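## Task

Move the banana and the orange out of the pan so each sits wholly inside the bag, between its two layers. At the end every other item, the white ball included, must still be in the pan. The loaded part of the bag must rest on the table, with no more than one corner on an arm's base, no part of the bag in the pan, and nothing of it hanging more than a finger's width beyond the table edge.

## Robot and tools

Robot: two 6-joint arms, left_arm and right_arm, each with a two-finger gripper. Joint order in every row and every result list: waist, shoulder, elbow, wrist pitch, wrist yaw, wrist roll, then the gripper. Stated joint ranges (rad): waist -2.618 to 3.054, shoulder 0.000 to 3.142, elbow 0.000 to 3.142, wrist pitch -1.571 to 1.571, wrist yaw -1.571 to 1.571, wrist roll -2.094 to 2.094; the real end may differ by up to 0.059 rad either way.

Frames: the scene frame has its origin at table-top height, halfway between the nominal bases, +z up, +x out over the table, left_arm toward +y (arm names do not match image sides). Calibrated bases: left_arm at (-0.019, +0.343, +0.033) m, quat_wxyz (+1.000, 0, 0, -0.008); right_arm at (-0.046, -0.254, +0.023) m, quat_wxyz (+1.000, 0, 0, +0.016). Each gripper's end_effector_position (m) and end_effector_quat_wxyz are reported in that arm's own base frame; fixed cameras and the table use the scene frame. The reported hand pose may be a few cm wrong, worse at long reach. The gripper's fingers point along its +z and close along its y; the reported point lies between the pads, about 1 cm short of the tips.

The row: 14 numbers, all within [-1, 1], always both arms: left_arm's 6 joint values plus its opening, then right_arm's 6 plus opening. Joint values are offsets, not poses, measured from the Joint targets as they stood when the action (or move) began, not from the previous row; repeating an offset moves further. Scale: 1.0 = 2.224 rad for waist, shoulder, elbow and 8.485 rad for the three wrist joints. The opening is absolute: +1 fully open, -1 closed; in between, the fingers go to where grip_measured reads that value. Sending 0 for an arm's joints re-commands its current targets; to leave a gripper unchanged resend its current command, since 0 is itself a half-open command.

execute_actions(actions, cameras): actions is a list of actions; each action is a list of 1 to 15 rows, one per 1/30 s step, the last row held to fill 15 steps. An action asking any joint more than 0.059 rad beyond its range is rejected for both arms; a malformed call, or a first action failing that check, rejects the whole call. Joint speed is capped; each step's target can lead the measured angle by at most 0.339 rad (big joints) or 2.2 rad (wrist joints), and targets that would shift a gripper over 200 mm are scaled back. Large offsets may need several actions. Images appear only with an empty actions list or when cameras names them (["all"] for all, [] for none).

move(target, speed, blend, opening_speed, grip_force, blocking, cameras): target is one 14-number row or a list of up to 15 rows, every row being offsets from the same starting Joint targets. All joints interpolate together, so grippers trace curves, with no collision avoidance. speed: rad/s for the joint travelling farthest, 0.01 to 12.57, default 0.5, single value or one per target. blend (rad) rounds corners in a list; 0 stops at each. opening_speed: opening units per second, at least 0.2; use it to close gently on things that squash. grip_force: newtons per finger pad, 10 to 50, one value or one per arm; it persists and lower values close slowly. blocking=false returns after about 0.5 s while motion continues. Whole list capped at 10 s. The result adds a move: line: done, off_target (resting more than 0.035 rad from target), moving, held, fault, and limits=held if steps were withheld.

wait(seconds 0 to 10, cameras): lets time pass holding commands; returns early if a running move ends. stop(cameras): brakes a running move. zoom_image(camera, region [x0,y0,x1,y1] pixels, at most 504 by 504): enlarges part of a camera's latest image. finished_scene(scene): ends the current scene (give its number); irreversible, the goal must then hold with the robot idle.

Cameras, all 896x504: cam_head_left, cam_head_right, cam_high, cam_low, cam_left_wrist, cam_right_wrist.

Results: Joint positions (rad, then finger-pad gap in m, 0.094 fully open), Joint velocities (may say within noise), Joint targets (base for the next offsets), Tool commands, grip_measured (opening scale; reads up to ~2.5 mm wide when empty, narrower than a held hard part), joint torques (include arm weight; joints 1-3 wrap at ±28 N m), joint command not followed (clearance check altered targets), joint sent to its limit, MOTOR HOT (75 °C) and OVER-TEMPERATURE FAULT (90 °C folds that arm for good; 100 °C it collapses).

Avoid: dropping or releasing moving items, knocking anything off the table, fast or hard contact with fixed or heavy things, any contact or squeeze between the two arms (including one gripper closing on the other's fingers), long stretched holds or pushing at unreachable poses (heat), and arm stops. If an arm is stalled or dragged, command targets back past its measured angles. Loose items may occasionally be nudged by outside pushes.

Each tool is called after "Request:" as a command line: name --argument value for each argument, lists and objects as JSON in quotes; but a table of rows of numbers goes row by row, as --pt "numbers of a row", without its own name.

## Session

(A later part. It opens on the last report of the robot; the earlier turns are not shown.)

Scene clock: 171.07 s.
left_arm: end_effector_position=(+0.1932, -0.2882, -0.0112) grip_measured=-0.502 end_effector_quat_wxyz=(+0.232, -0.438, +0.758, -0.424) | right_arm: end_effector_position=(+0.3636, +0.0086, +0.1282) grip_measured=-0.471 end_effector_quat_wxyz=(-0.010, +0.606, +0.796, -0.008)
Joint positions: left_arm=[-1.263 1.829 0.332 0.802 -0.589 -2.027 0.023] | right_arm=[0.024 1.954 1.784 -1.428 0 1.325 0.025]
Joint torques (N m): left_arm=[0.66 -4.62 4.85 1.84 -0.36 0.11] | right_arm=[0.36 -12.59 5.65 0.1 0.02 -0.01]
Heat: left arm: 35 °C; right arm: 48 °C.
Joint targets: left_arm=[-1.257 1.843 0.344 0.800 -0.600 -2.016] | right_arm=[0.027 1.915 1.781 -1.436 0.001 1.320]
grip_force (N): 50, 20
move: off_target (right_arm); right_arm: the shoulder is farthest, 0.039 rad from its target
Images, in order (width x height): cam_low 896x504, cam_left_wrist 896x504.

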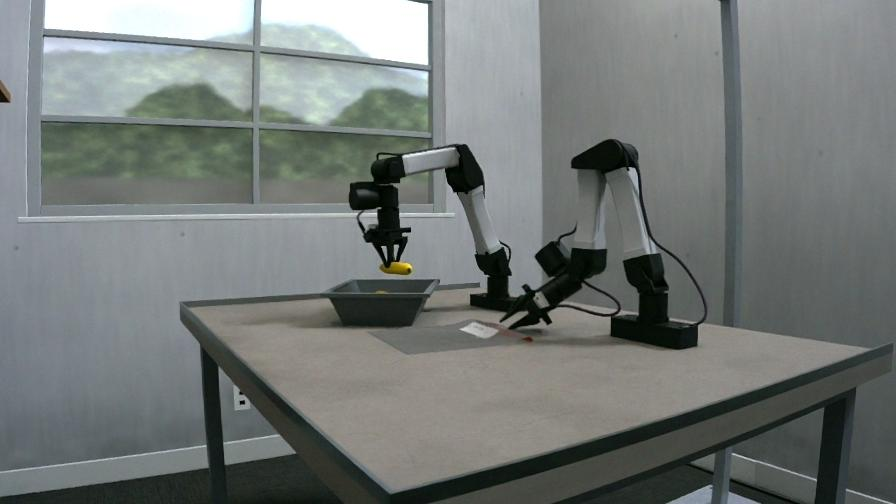

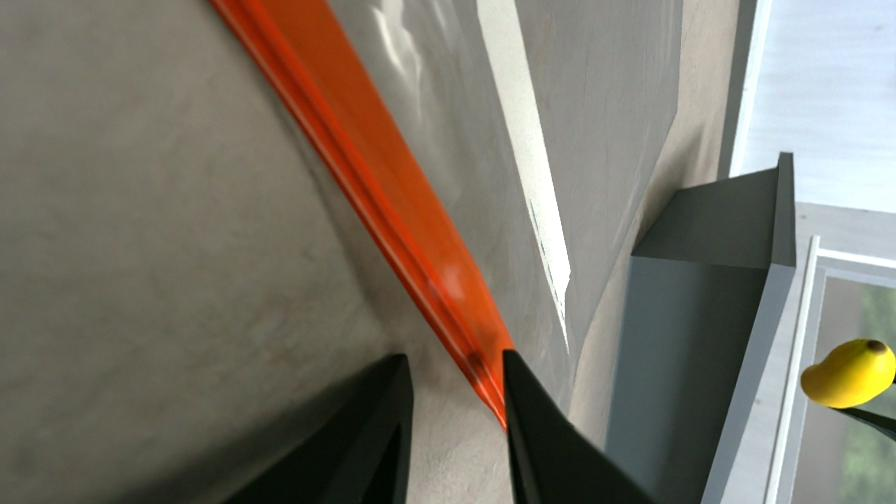

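Request:
move --target '[0.0177,0.0197,0.0428,-0.0062,0,0,-0.5,0,0,0,0,0,0,-0.5]' --speed 0.2 --cameras '["cam_left_wrist","cam_low"]'

Request:
zoom_image --camera "cam_left_wrist" --region '[330, 150, 630, 450]'

Request:
zoom_image --camera "cam_low" --region '[450, 280, 570, 360]'

Scene clock: 172.47 s.
left_arm: end_effector_position=(+0.2125, -0.3037, -0.0082) grip_measured=-0.502 end_effector_quat_wxyz=(+0.239, -0.453, +0.747, -0.424) | right_arm: end_effector_position=(+0.3636, +0.0086, +0.1282) grip_measured=-0.471 end_effector_quat_wxyz=(-0.010, +0.606, +0.796, -0.008)
Joint positions: left_arm=[-1.224 1.872 0.426 0.762 -0.589 -2.027 0.023] | right_arm=[0.024 1.954 1.784 -1.428 0 1.325 0.025]
Joint torques (N m): left_arm=[0.72 -5.22 5.33 1.7 -0.36 0.11] | right_arm=[0.39 -12.6 5.65 0.1 0.03 -0.01]
Heat: left arm: 35 °C; right arm: 49 °C.
Joint targets: left_arm=[-1.217 1.887 0.439 0.747 -0.600 -2.016] | right_arm=[0.027 1.915 1.781 -1.436 0.001 1.320]
grip_force (N): 50, 20
move: off_target (right_arm); right_arm: the shoulder is farthest, 0.039 rad from its target
Images, in order (width x height): cam_low 896x504, cam_left_wrist 896x504.

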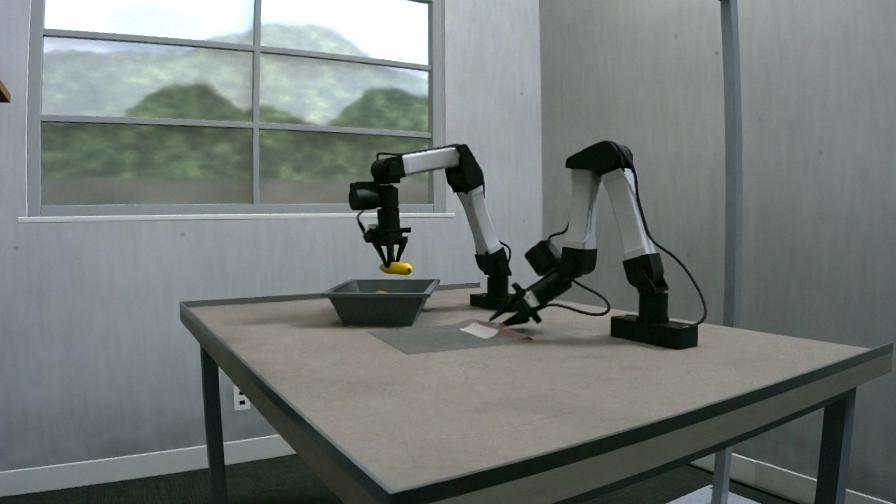

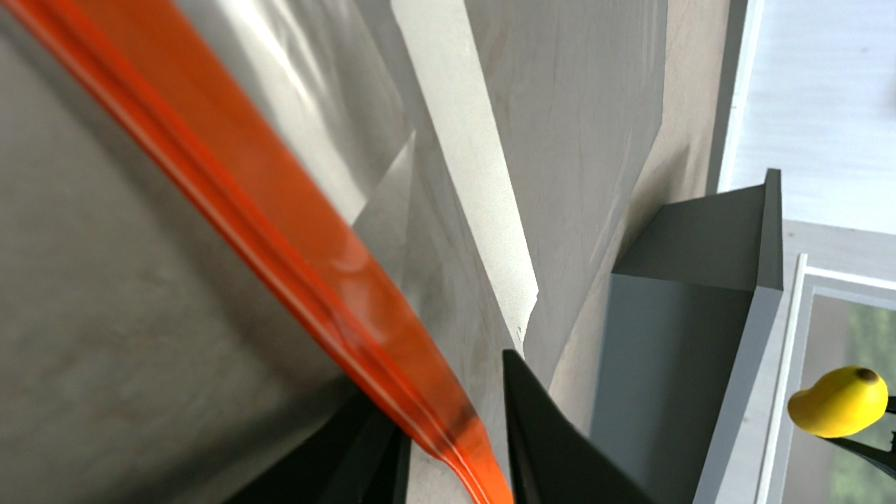

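Scaled by 1.680 from the camera's 896x504 image, which has a finer 1280x720 frame.

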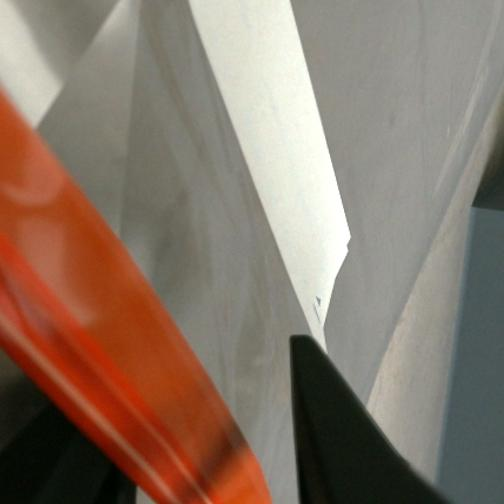

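Scaled by 4.200 from the camera's 896x504 image, which has a finer 1280x720 frame.

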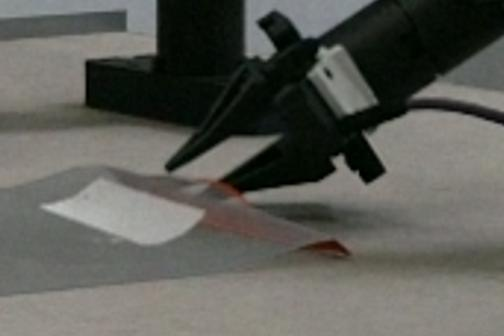

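Request:
move --target '[0,0,0,0,0,0,-1,0,0,0,0,0,0,-0.5]' --opening_speed 0.8

Scene clock: 173.47 s.
left_arm: end_effector_position=(+0.2125, -0.3036, -0.0083) grip_measured=-0.984 end_effector_quat_wxyz=(+0.239, -0.453, +0.747, -0.424) | right_arm: end_effector_position=(+0.3636, +0.0086, +0.1282) grip_measured=-0.471 end_effector_quat_wxyz=(-0.010, +0.606, +0.796, -0.008)
Joint positions: left_arm=[-1.224 1.872 0.426 0.762 -0.589 -2.027 0.001] | right_arm=[0.024 1.954 1.784 -1.428 0 1.325 0.025]
Joint torques (N m): left_arm=[0.7 -5.16 5.34 1.71 -0.36 0.11] | right_arm=[0.39 -12.57 5.64 0.1 0.03 -0.01]
Heat: left arm: 35 °C; right arm: 49 °C.
Joint targets: left_arm=[-1.217 1.887 0.439 0.747 -0.600 -2.016] | right_arm=[0.027 1.915 1.781 -1.436 0.001 1.320]
grip_force (N): 50, 20
move: off_target (right_arm); right_arm: the shoulder is farthest, 0.039 rad from its target

Request:
move --target '[-0.0048,-0.14,0.028,-0.0439,0,0,-1,0,0,0,0,0,0,-0.5]' --speed 0.3 --cameras '["cam_left_wrist","cam_low","cam_head_left","cam_high"]'

Request:
zoom_image --camera "cam_low" --region '[420, 260, 570, 360]'

Request:
zoom_image --camera "cam_head_left" --region '[290, 220, 470, 350]'

Scene clock: 175.77 s.
left_arm: end_effector_position=(+0.2109, -0.2994, +0.0407) grip_measured=-0.984 end_effector_quat_wxyz=(+0.242, -0.451, +0.755, -0.409) | right_arm: end_effector_position=(+0.3636, +0.0086, +0.1282) grip_measured=-0.471 end_effector_quat_wxyz=(-0.010, +0.606, +0.796, -0.008)
Joint positions: left_arm=[-1.224 1.593 0.484 0.389 -0.589 -2.027 0.001] | right_arm=[0.024 1.954 1.784 -1.428 0 1.325 0.025]
Joint torques (N m): left_arm=[-0.13 -6.84 7.64 1.66 -0.37 0.11] | right_arm=[0.39 -12.57 5.64 0.11 0.03 -0.01]
Heat: left arm: 35 °C; right arm: 49 °C.
Joint targets: left_arm=[-1.228 1.575 0.501 0.375 -0.600 -2.016] | right_arm=[0.027 1.915 1.781 -1.436 0.001 1.320]
grip_force (N): 50, 20
move: off_target (right_arm); right_arm: the shoulder is farthest, 0.039 rad from its target
Images, in order (width x height): cam_head_left 896x504, cam_high 896x504, cam_low 896x504, cam_left_wrist 896x504.

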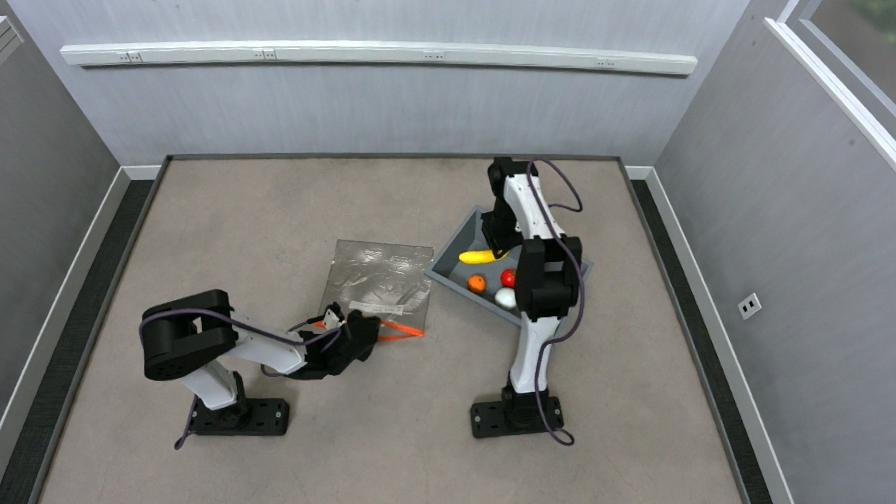

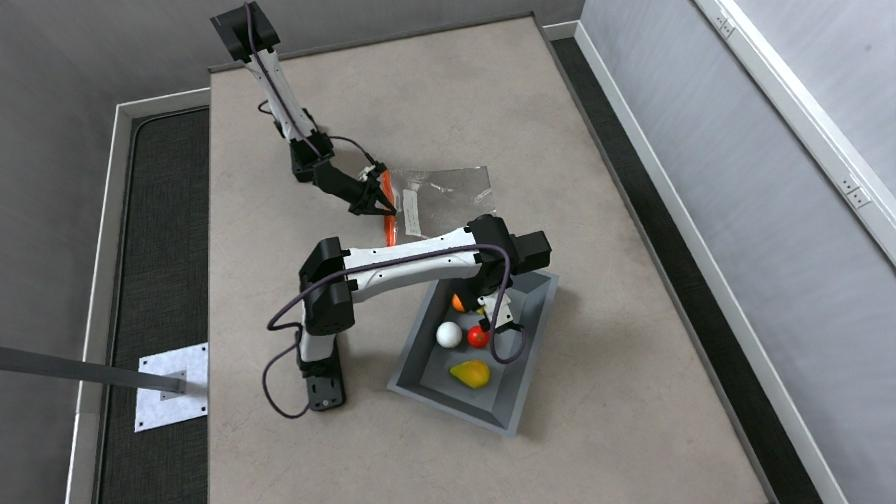

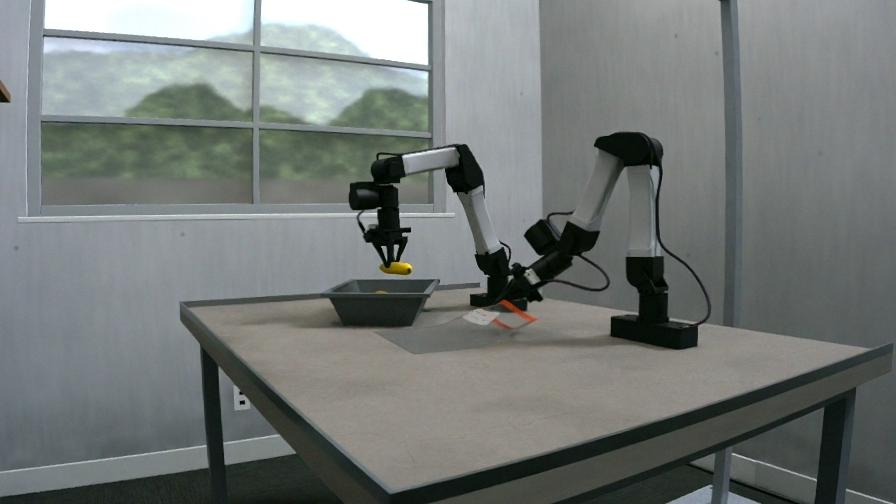

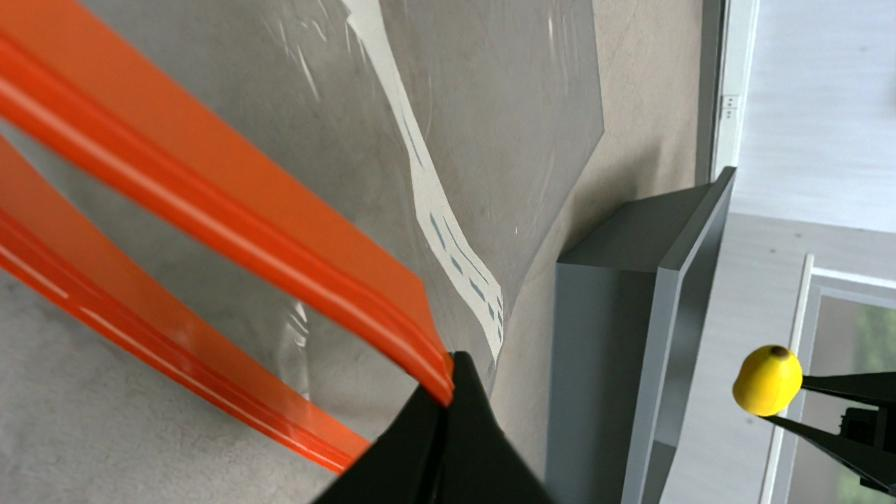

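Scaled by 3.360 from the camera's 896x504 image, which has a finer 1280x720 frame.

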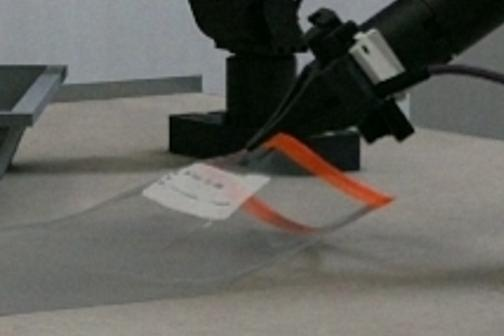

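Scaled by 2.800 from the camera's 896x504 image, which has a finer 1280x720 frame.

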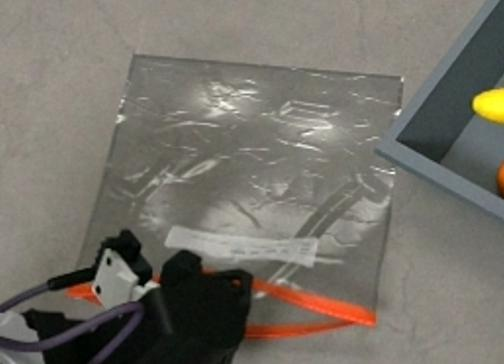

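Request:
move --target '[0.0435,0.0072,0.0203,-0.0035,0,0,-1,0,0,0,0,0,0,-0.5]' --speed 0.3 --cameras '["cam_left_wrist","cam_low","cam_head_left","cam_high"]'

Request:
zoom_image --camera "cam_high" --region '[320, 130, 540, 280]'

Request:
zoom_image --camera "cam_head_left" --region '[290, 220, 470, 350]'

Scene clock: 177.43 s.
left_arm: end_effector_position=(+0.2409, -0.2890, +0.0504) grip_measured=-0.984 end_effector_quat_wxyz=(+0.259, -0.484, +0.731, -0.404) | right_arm: end_effector_position=(+0.3636, +0.0086, +0.1282) grip_measured=-0.471 end_effector_quat_wxyz=(-0.010, +0.606, +0.796, -0.008)
Joint positions: left_arm=[-1.136 1.593 0.528 0.36 -0.589 -2.027 0.001] | right_arm=[0.024 1.954 1.784 -1.428 0 1.325 0.025]
Joint torques (N m): left_arm=[0.58 -5.85 7.97 1.69 -0.36 0.11] | right_arm=[0.38 -12.6 5.64 0.11 0.03 0]
Heat: left arm: 34 °C; right arm: 49 °C.
Joint targets: left_arm=[-1.131 1.591 0.546 0.345 -0.600 -2.016] | right_arm=[0.027 1.915 1.781 -1.436 0.001 1.320]
grip_force (N): 50, 20
move: off_target (right_arm); right_arm: the shoulder is farthest, 0.039 rad from its target
Images, in order (width x height): cam_head_left 896x504, cam_high 896x504, cam_low 896x504, cam_left_wrist 896x504.

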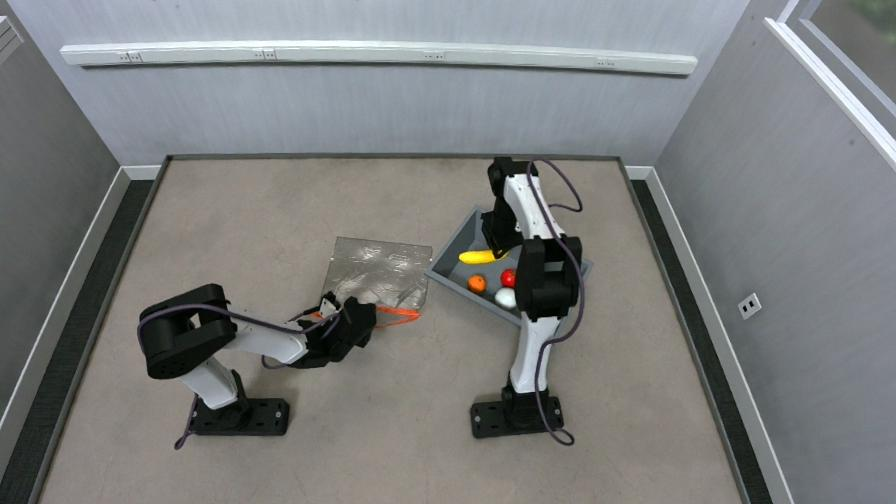

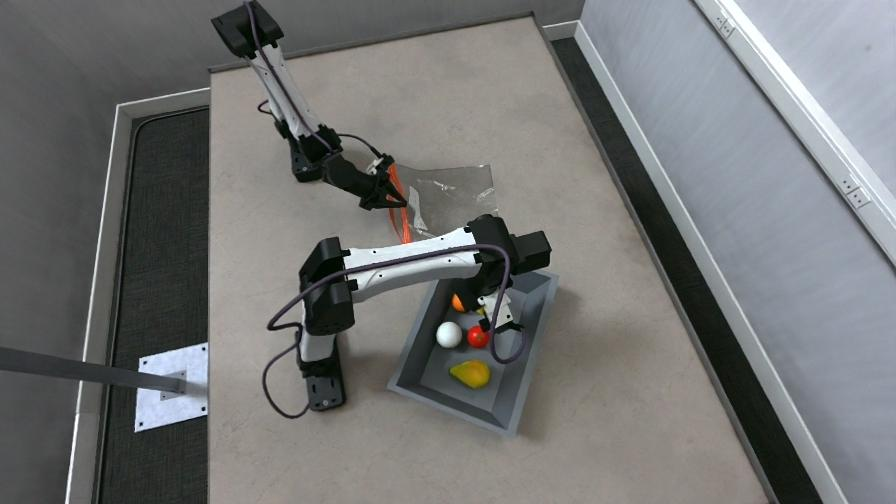

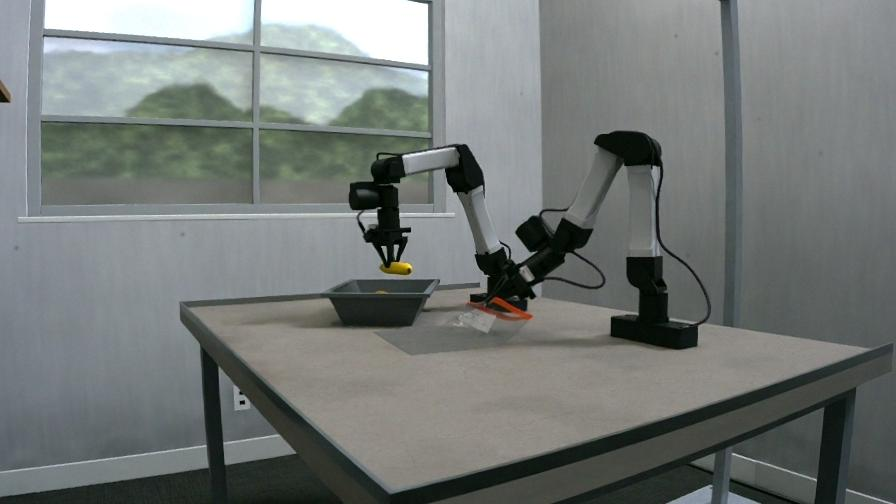

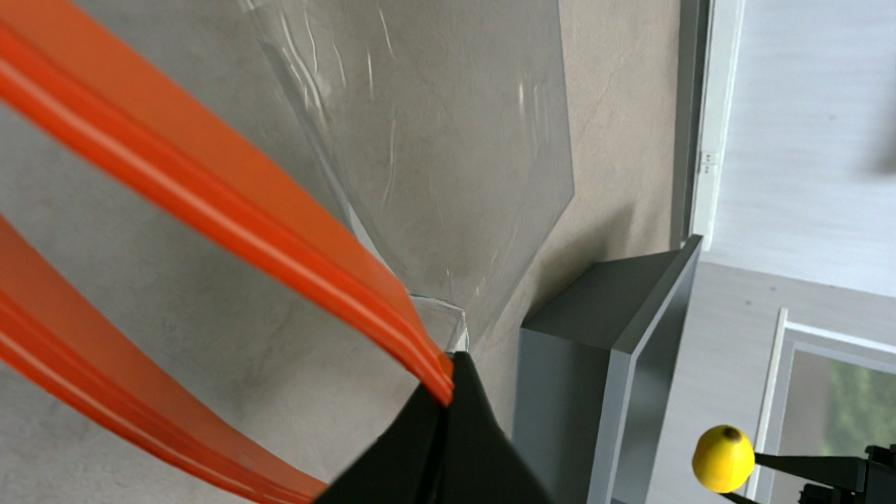

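Scaled by 2.291 from the camera's 896x504 image, which has a finer 1280x720 frame.

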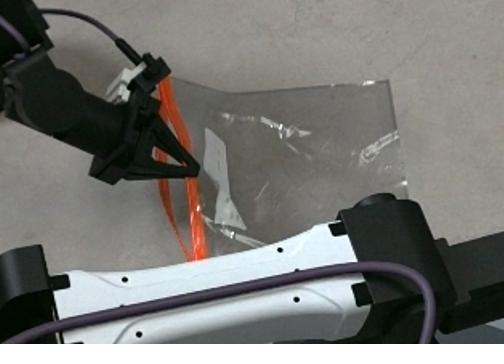

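Scaled by 2.800 from the camera's 896x504 image, which has a finer 1280x720 frame.

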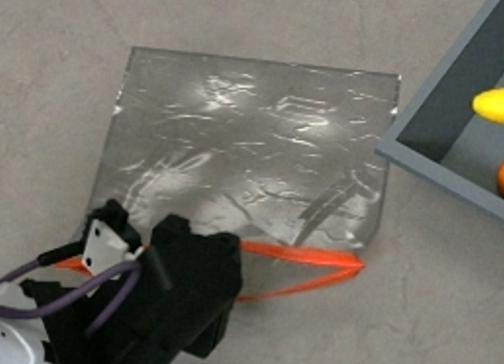

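Request:
move --target '[0.0054,-0.0187,0.0185,-0.0097,0,0,-1,0.3597,-0.4353,-0.5472,0.1083,0,0.0296,-0.5]' --speed 0.8 --cameras '["cam_left_wrist","cam_right_wrist","cam_low","cam_head_left","cam_high"]'

Scene clock: 182.43 s.
left_arm: end_effector_position=(+0.2440, -0.2891, +0.0577) grip_measured=-0.984 end_effector_quat_wxyz=(+0.262, -0.486, +0.735, -0.394) | right_arm: end_effector_position=(+0.1812, +0.1943, +0.0913) grip_measured=-0.471 end_effector_quat_wxyz=(+0.116, +0.345, +0.885, +0.291)
Joint positions: left_arm=[-1.128 1.571 0.567 0.277 -0.589 -2.027 0.001] | right_arm=[0.82 0.961 0.564 -0.536 -0.001 1.564 0.025]
Joint torques (N m): left_arm=[0.92 -7.39 8.4 1.66 -0.37 0.11] | right_arm=[0.75 -3.08 6.95 1.5 0.03 0.08]
Heat: left arm: 34 °C; right arm: 49 °C.
Joint targets: left_arm=[-1.119 1.550 0.587 0.263 -0.600 -2.016] | right_arm=[0.827 0.947 0.563 -0.517 0.000 1.571]
grip_force (N): 50, 20
move: done
Images, in order (width x height): cam_head_left 896x504, cam_high 896x504, cam_low 896x504, cam_left_wrist 896x504, cam_right_wrist 896x504.

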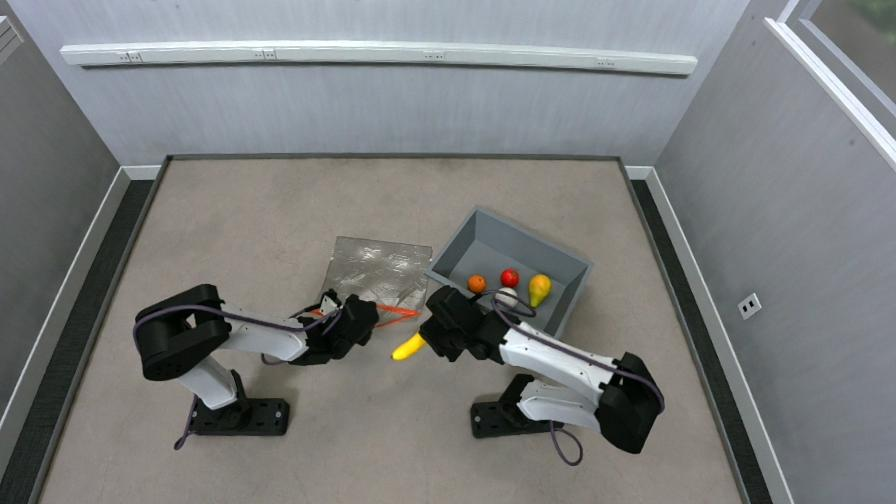

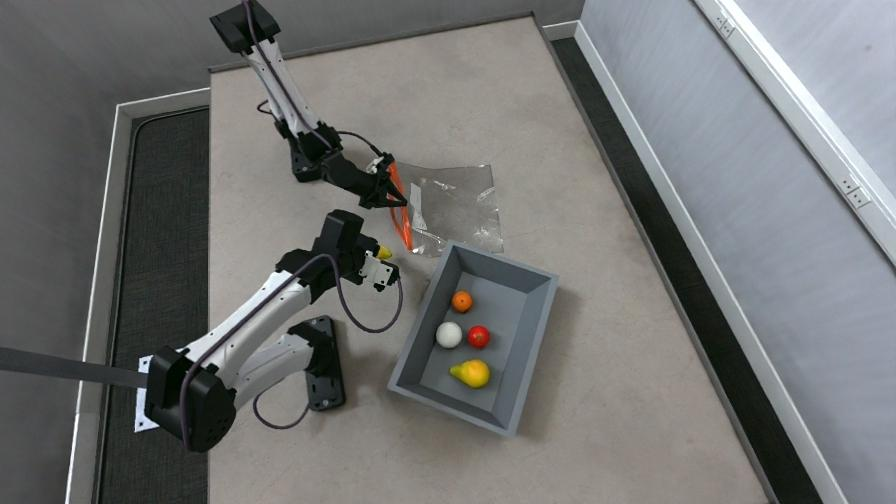

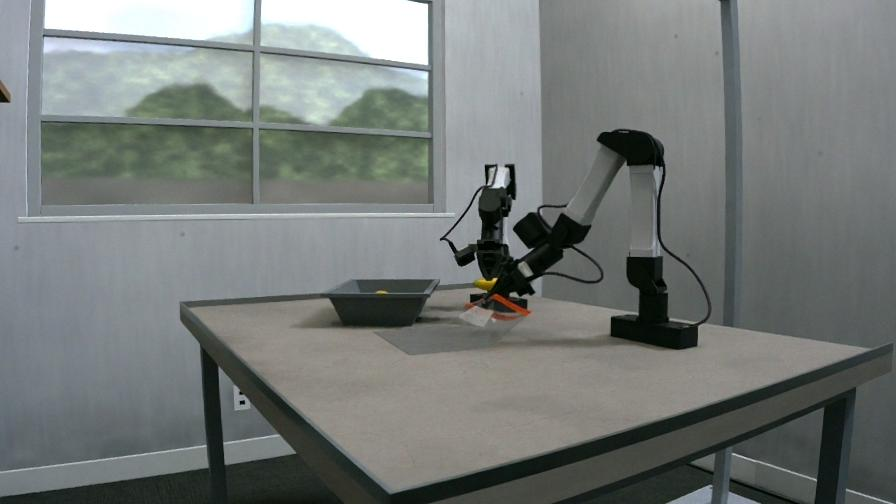

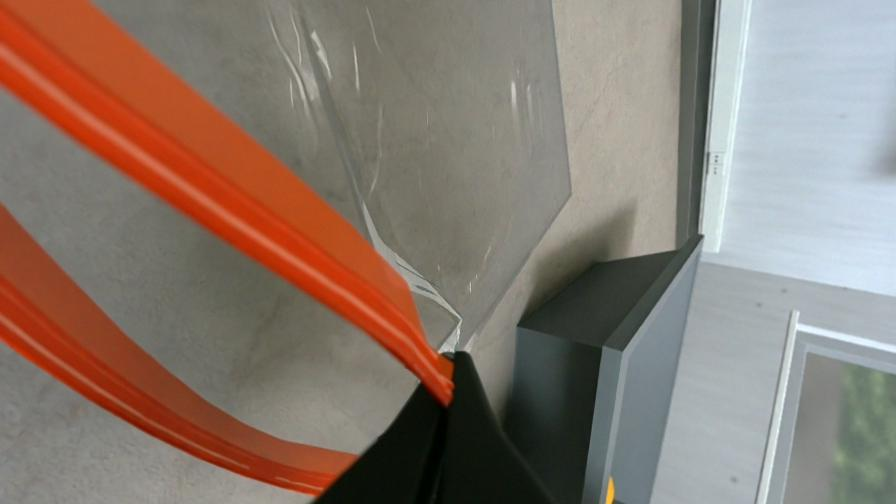

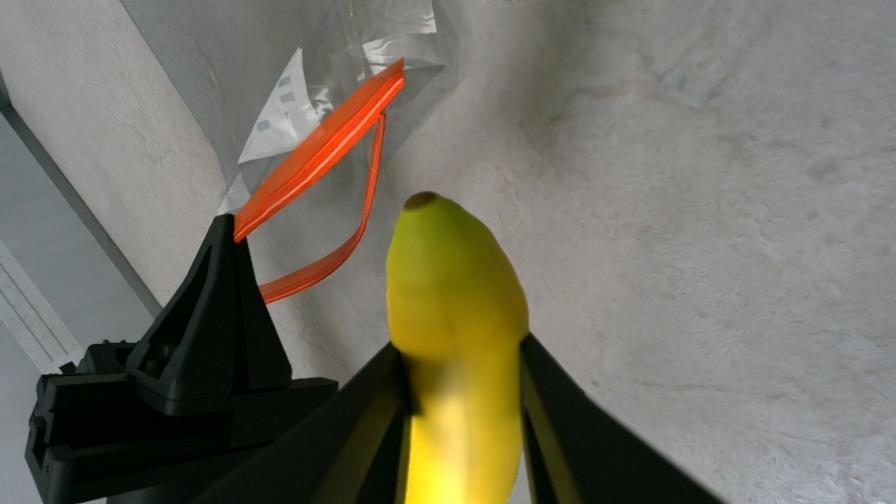

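Request:
move --target '[0,0,0,0,0,0,-1,0.0102,0.1379,-0.123,0.092,0,0,-0.5]' --speed 0.5 --cameras '["cam_left_wrist","cam_right_wrist","cam_low","cam_head_left","cam_high"]'

Request:
zoom_image --camera "cam_high" --region '[320, 130, 540, 280]'

Request:
zoom_image --camera "cam_head_left" --region '[310, 240, 490, 370]'

Scene clock: 185.00 s.
left_arm: end_effector_position=(+0.2440, -0.2890, +0.0576) grip_measured=-0.984 end_effector_quat_wxyz=(+0.262, -0.486, +0.735, -0.394) | right_arm: end_effector_position=(+0.2089, +0.2345, +0.0361) grip_measured=-0.471 end_effector_quat_wxyz=(+0.149, +0.321, +0.851, +0.388)
Joint positions: left_arm=[-1.128 1.571 0.567 0.277 -0.589 -2.027 0.001] | right_arm=[0.843 1.247 0.292 0.242 -0.001 1.565 0.025]
Joint torques (N m): left_arm=[0.88 -7.38 8.42 1.66 -0.36 0.11] | right_arm=[0.76 -2.47 5.83 1.81 0.02 0.07]
Heat: left arm: 34 °C; right arm: 48 °C.
Joint targets: left_arm=[-1.119 1.550 0.587 0.262 -0.600 -2.016] | right_arm=[0.850 1.254 0.290 0.264 0.000 1.571]
grip_force (N): 50, 20
move: done
Images, in order (width x height): cam_head_left 896x504, cam_high 896x504, cam_low 896x504, cam_left_wrist 896x504, cam_right_wrist 896x504.

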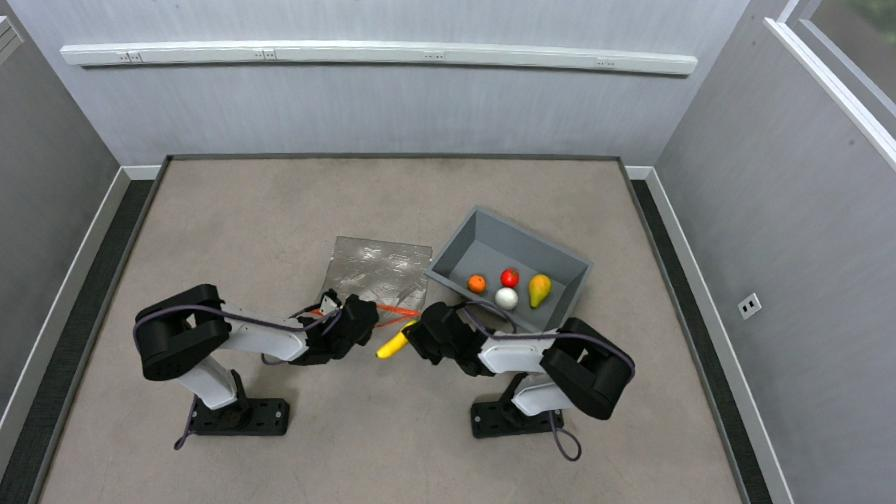

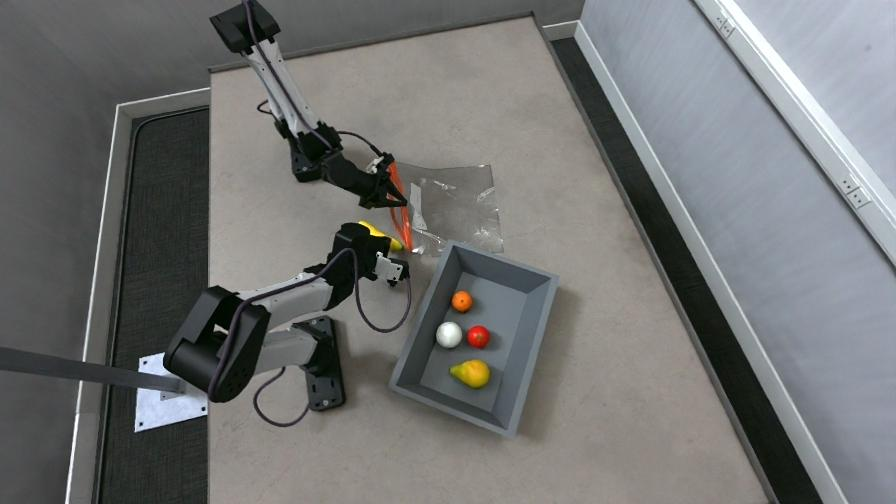

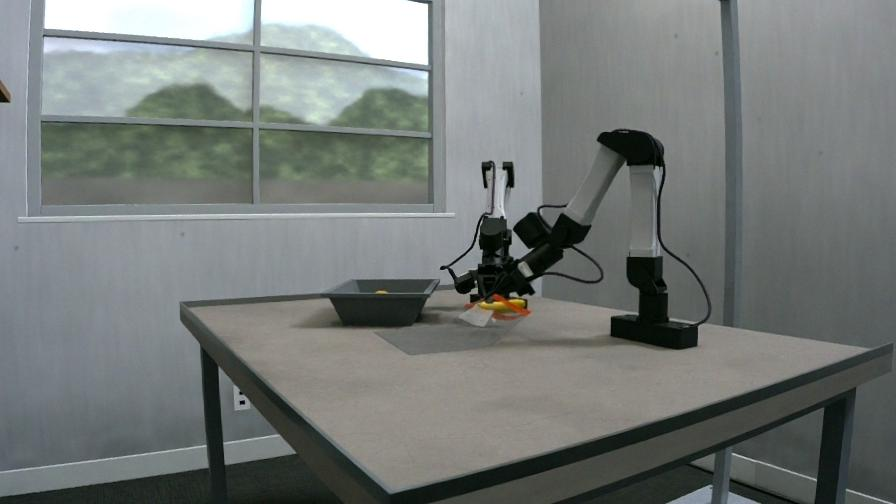

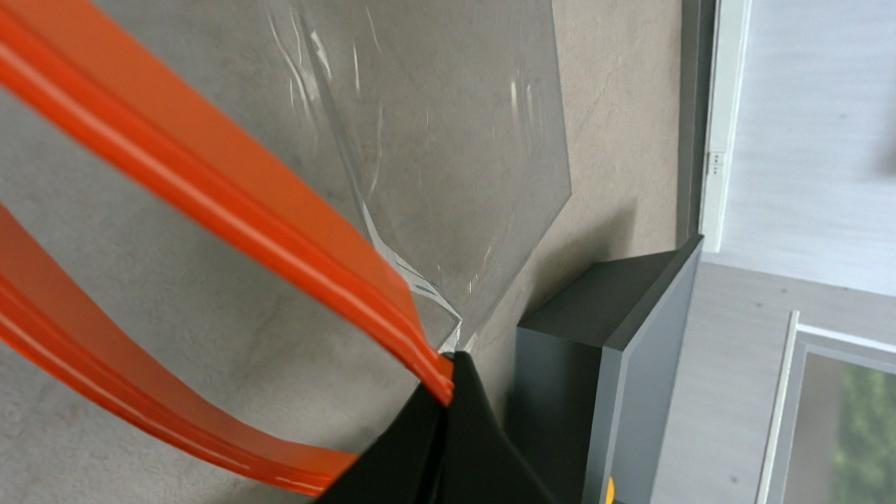

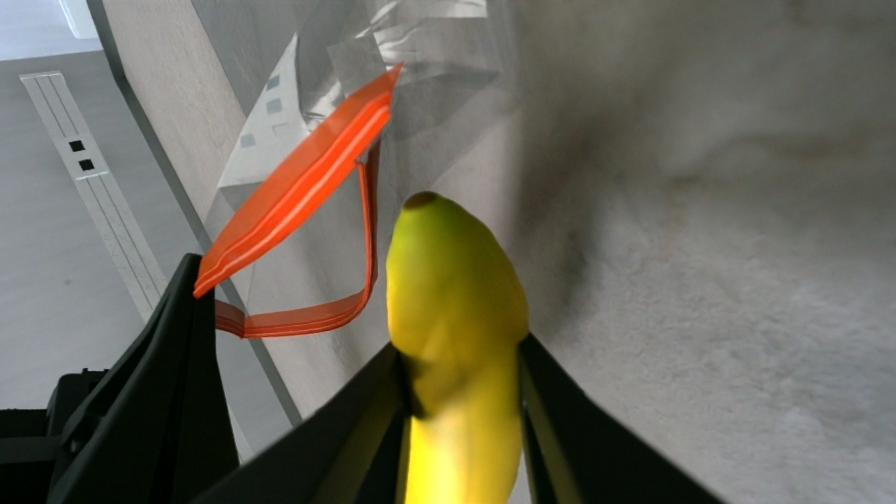

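Scaled by 2.291 from the camera's 896x504 image, which has a finer 1280x720 frame.

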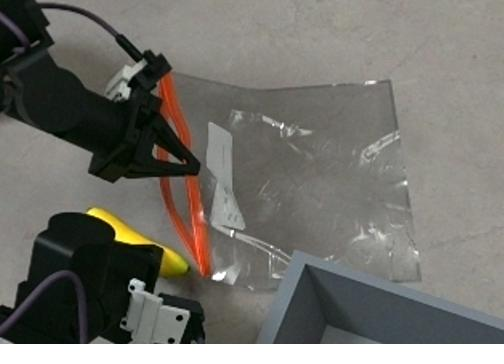

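Scaled by 2.800 from the camera's 896x504 image, which has a finer 1280x720 frame.

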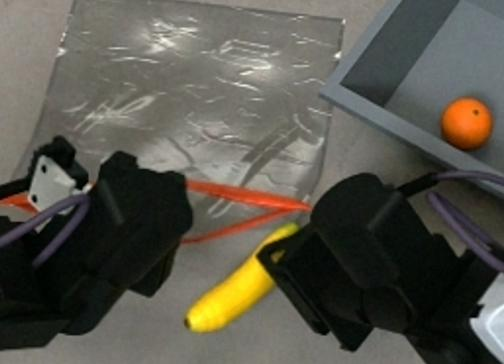

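Request:
move --pt "0.0054 -0.0155 0.02 -0.0093 0 0 -1 0.0304 0.0531 0.0091 0.0174 0 0 -0.5" --pt "0.0054 -0.0155 0.02 -0.0093 0 0 -1 -0.0157 0.1668 0.051 0.0421 0 0 -0.5" --speed 0.4 --cameras '["cam_left_wrist","cam_right_wrist","cam_low","cam_head_left","cam_high"]'

Request:
zoom_image --camera "cam_high" --region '[320, 130, 540, 280]'

Request:
zoom_image --camera "cam_head_left" --region '[310, 240, 490, 370]'

Scene clock: 188.20 s.
left_arm: end_effector_position=(+0.2500, -0.2895, +0.0735) grip_measured=-0.984 end_effector_quat_wxyz=(+0.265, -0.492, +0.731, -0.393) | right_arm: end_effector_position=(+0.2510, +0.2699, +0.0180) grip_measured=-0.471 end_effector_quat_wxyz=(+0.166, +0.324, +0.832, +0.418)
Joint positions: left_arm=[-1.114 1.535 0.613 0.198 -0.589 -2.027 0.001] | right_arm=[0.821 1.616 0.381 0.598 -0.001 1.565 0.025]
Joint torques (N m): left_arm=[0.73 -7.2 8.72 1.67 -0.36 0.11] | right_arm=[-0.57 -4.44 6.98 1.9 0.02 0.06]
Heat: left arm: 34 °C; right arm: 47 °C.
Joint targets: left_arm=[-1.107 1.515 0.632 0.183 -0.600 -2.016] | right_arm=[0.815 1.625 0.403 0.621 0.001 1.571]
grip_force (N): 50, 20
move: done
Images, in order (width x height): cam_head_left 896x504, cam_high 896x504, cam_low 896x504, cam_left_wrist 896x504, cam_right_wrist 896x504.

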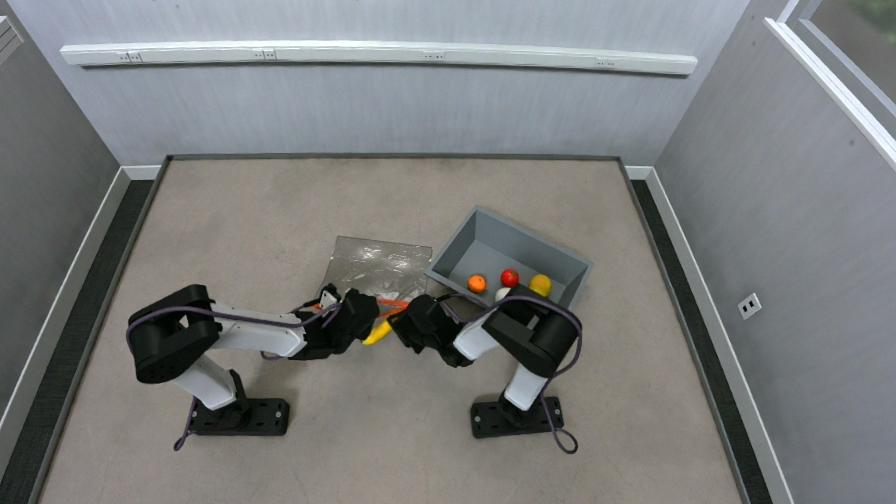

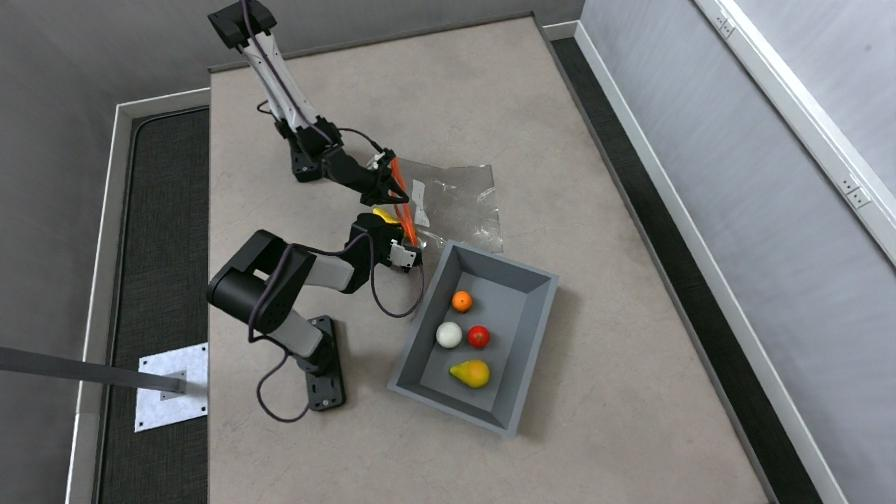

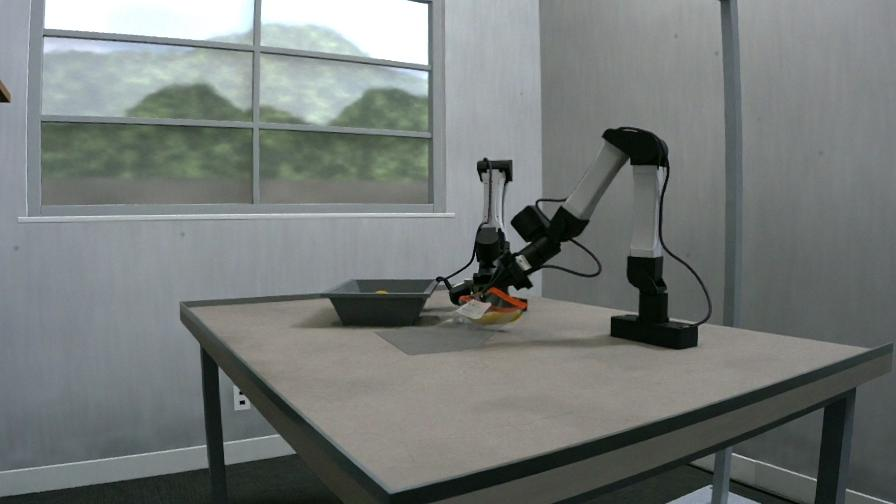

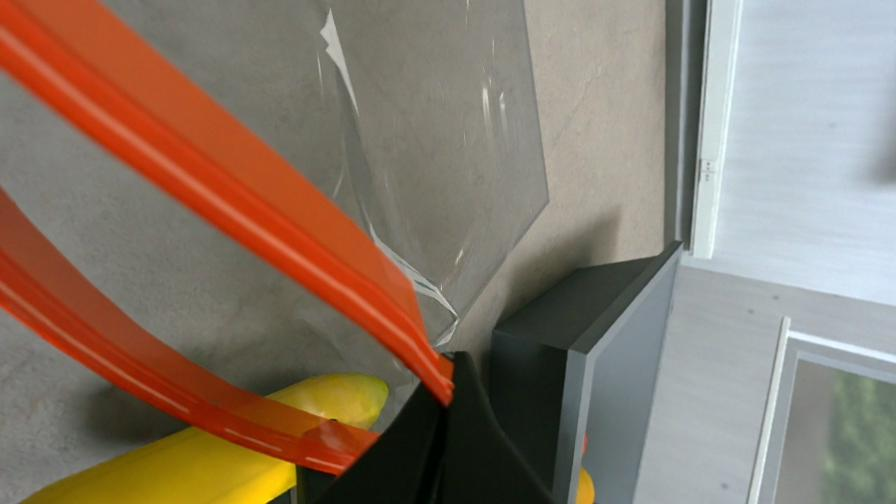

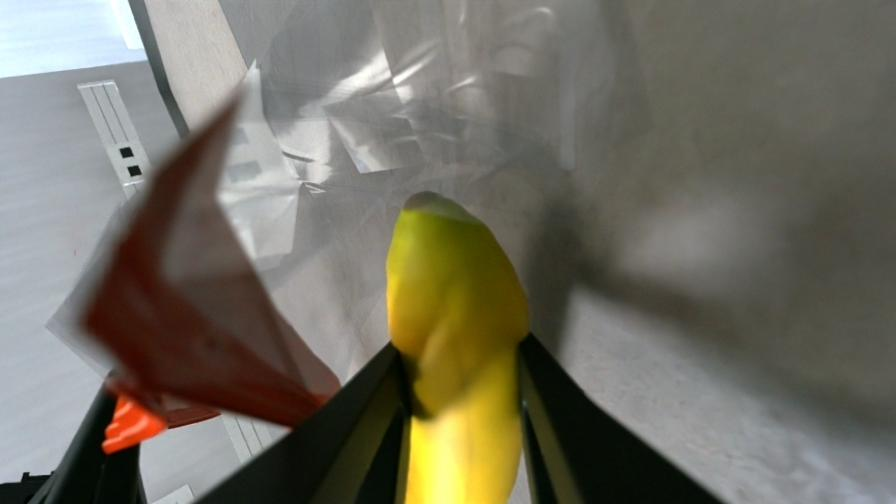

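Scaled by 2.291 from the camera's 896x504 image, which has a finer 1280x720 frame.

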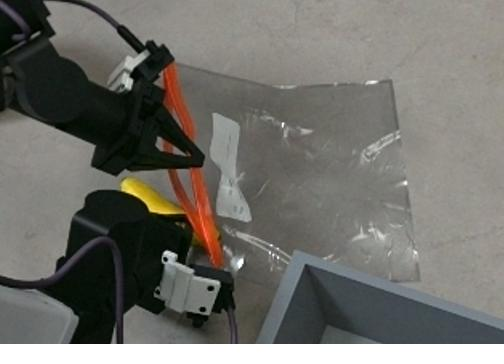

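Scaled by 2.800 from the camera's 896x504 image, which has a finer 1280x720 frame.

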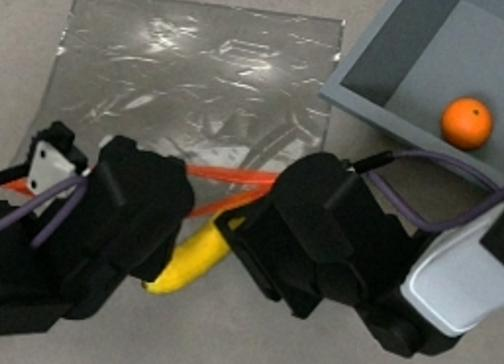

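Request:
zoom_image --camera "cam_left_wrist" --region '[0, 254, 450, 504]'

Request:
zoom_image --camera "cam_low" --region '[440, 260, 560, 350]'

Request:
zoom_image --camera "cam_right_wrist" --region '[50, 100, 500, 450]'

Scaled by 1.120 from the camera's 896x504 image, which has a finer 1280x720 frame.

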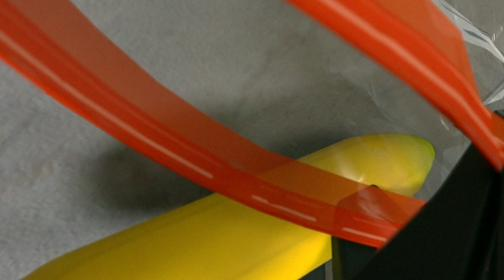

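Scaled by 4.200 from the camera's 896x504 image, which has a finer 1280x720 frame.

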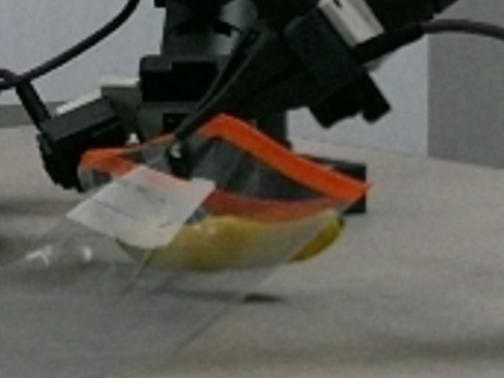

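Scaled by 1.120 from the camera's 896x504 image, which has a finer 1280x720 frame.

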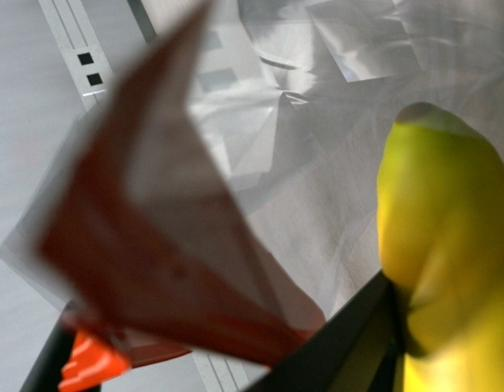

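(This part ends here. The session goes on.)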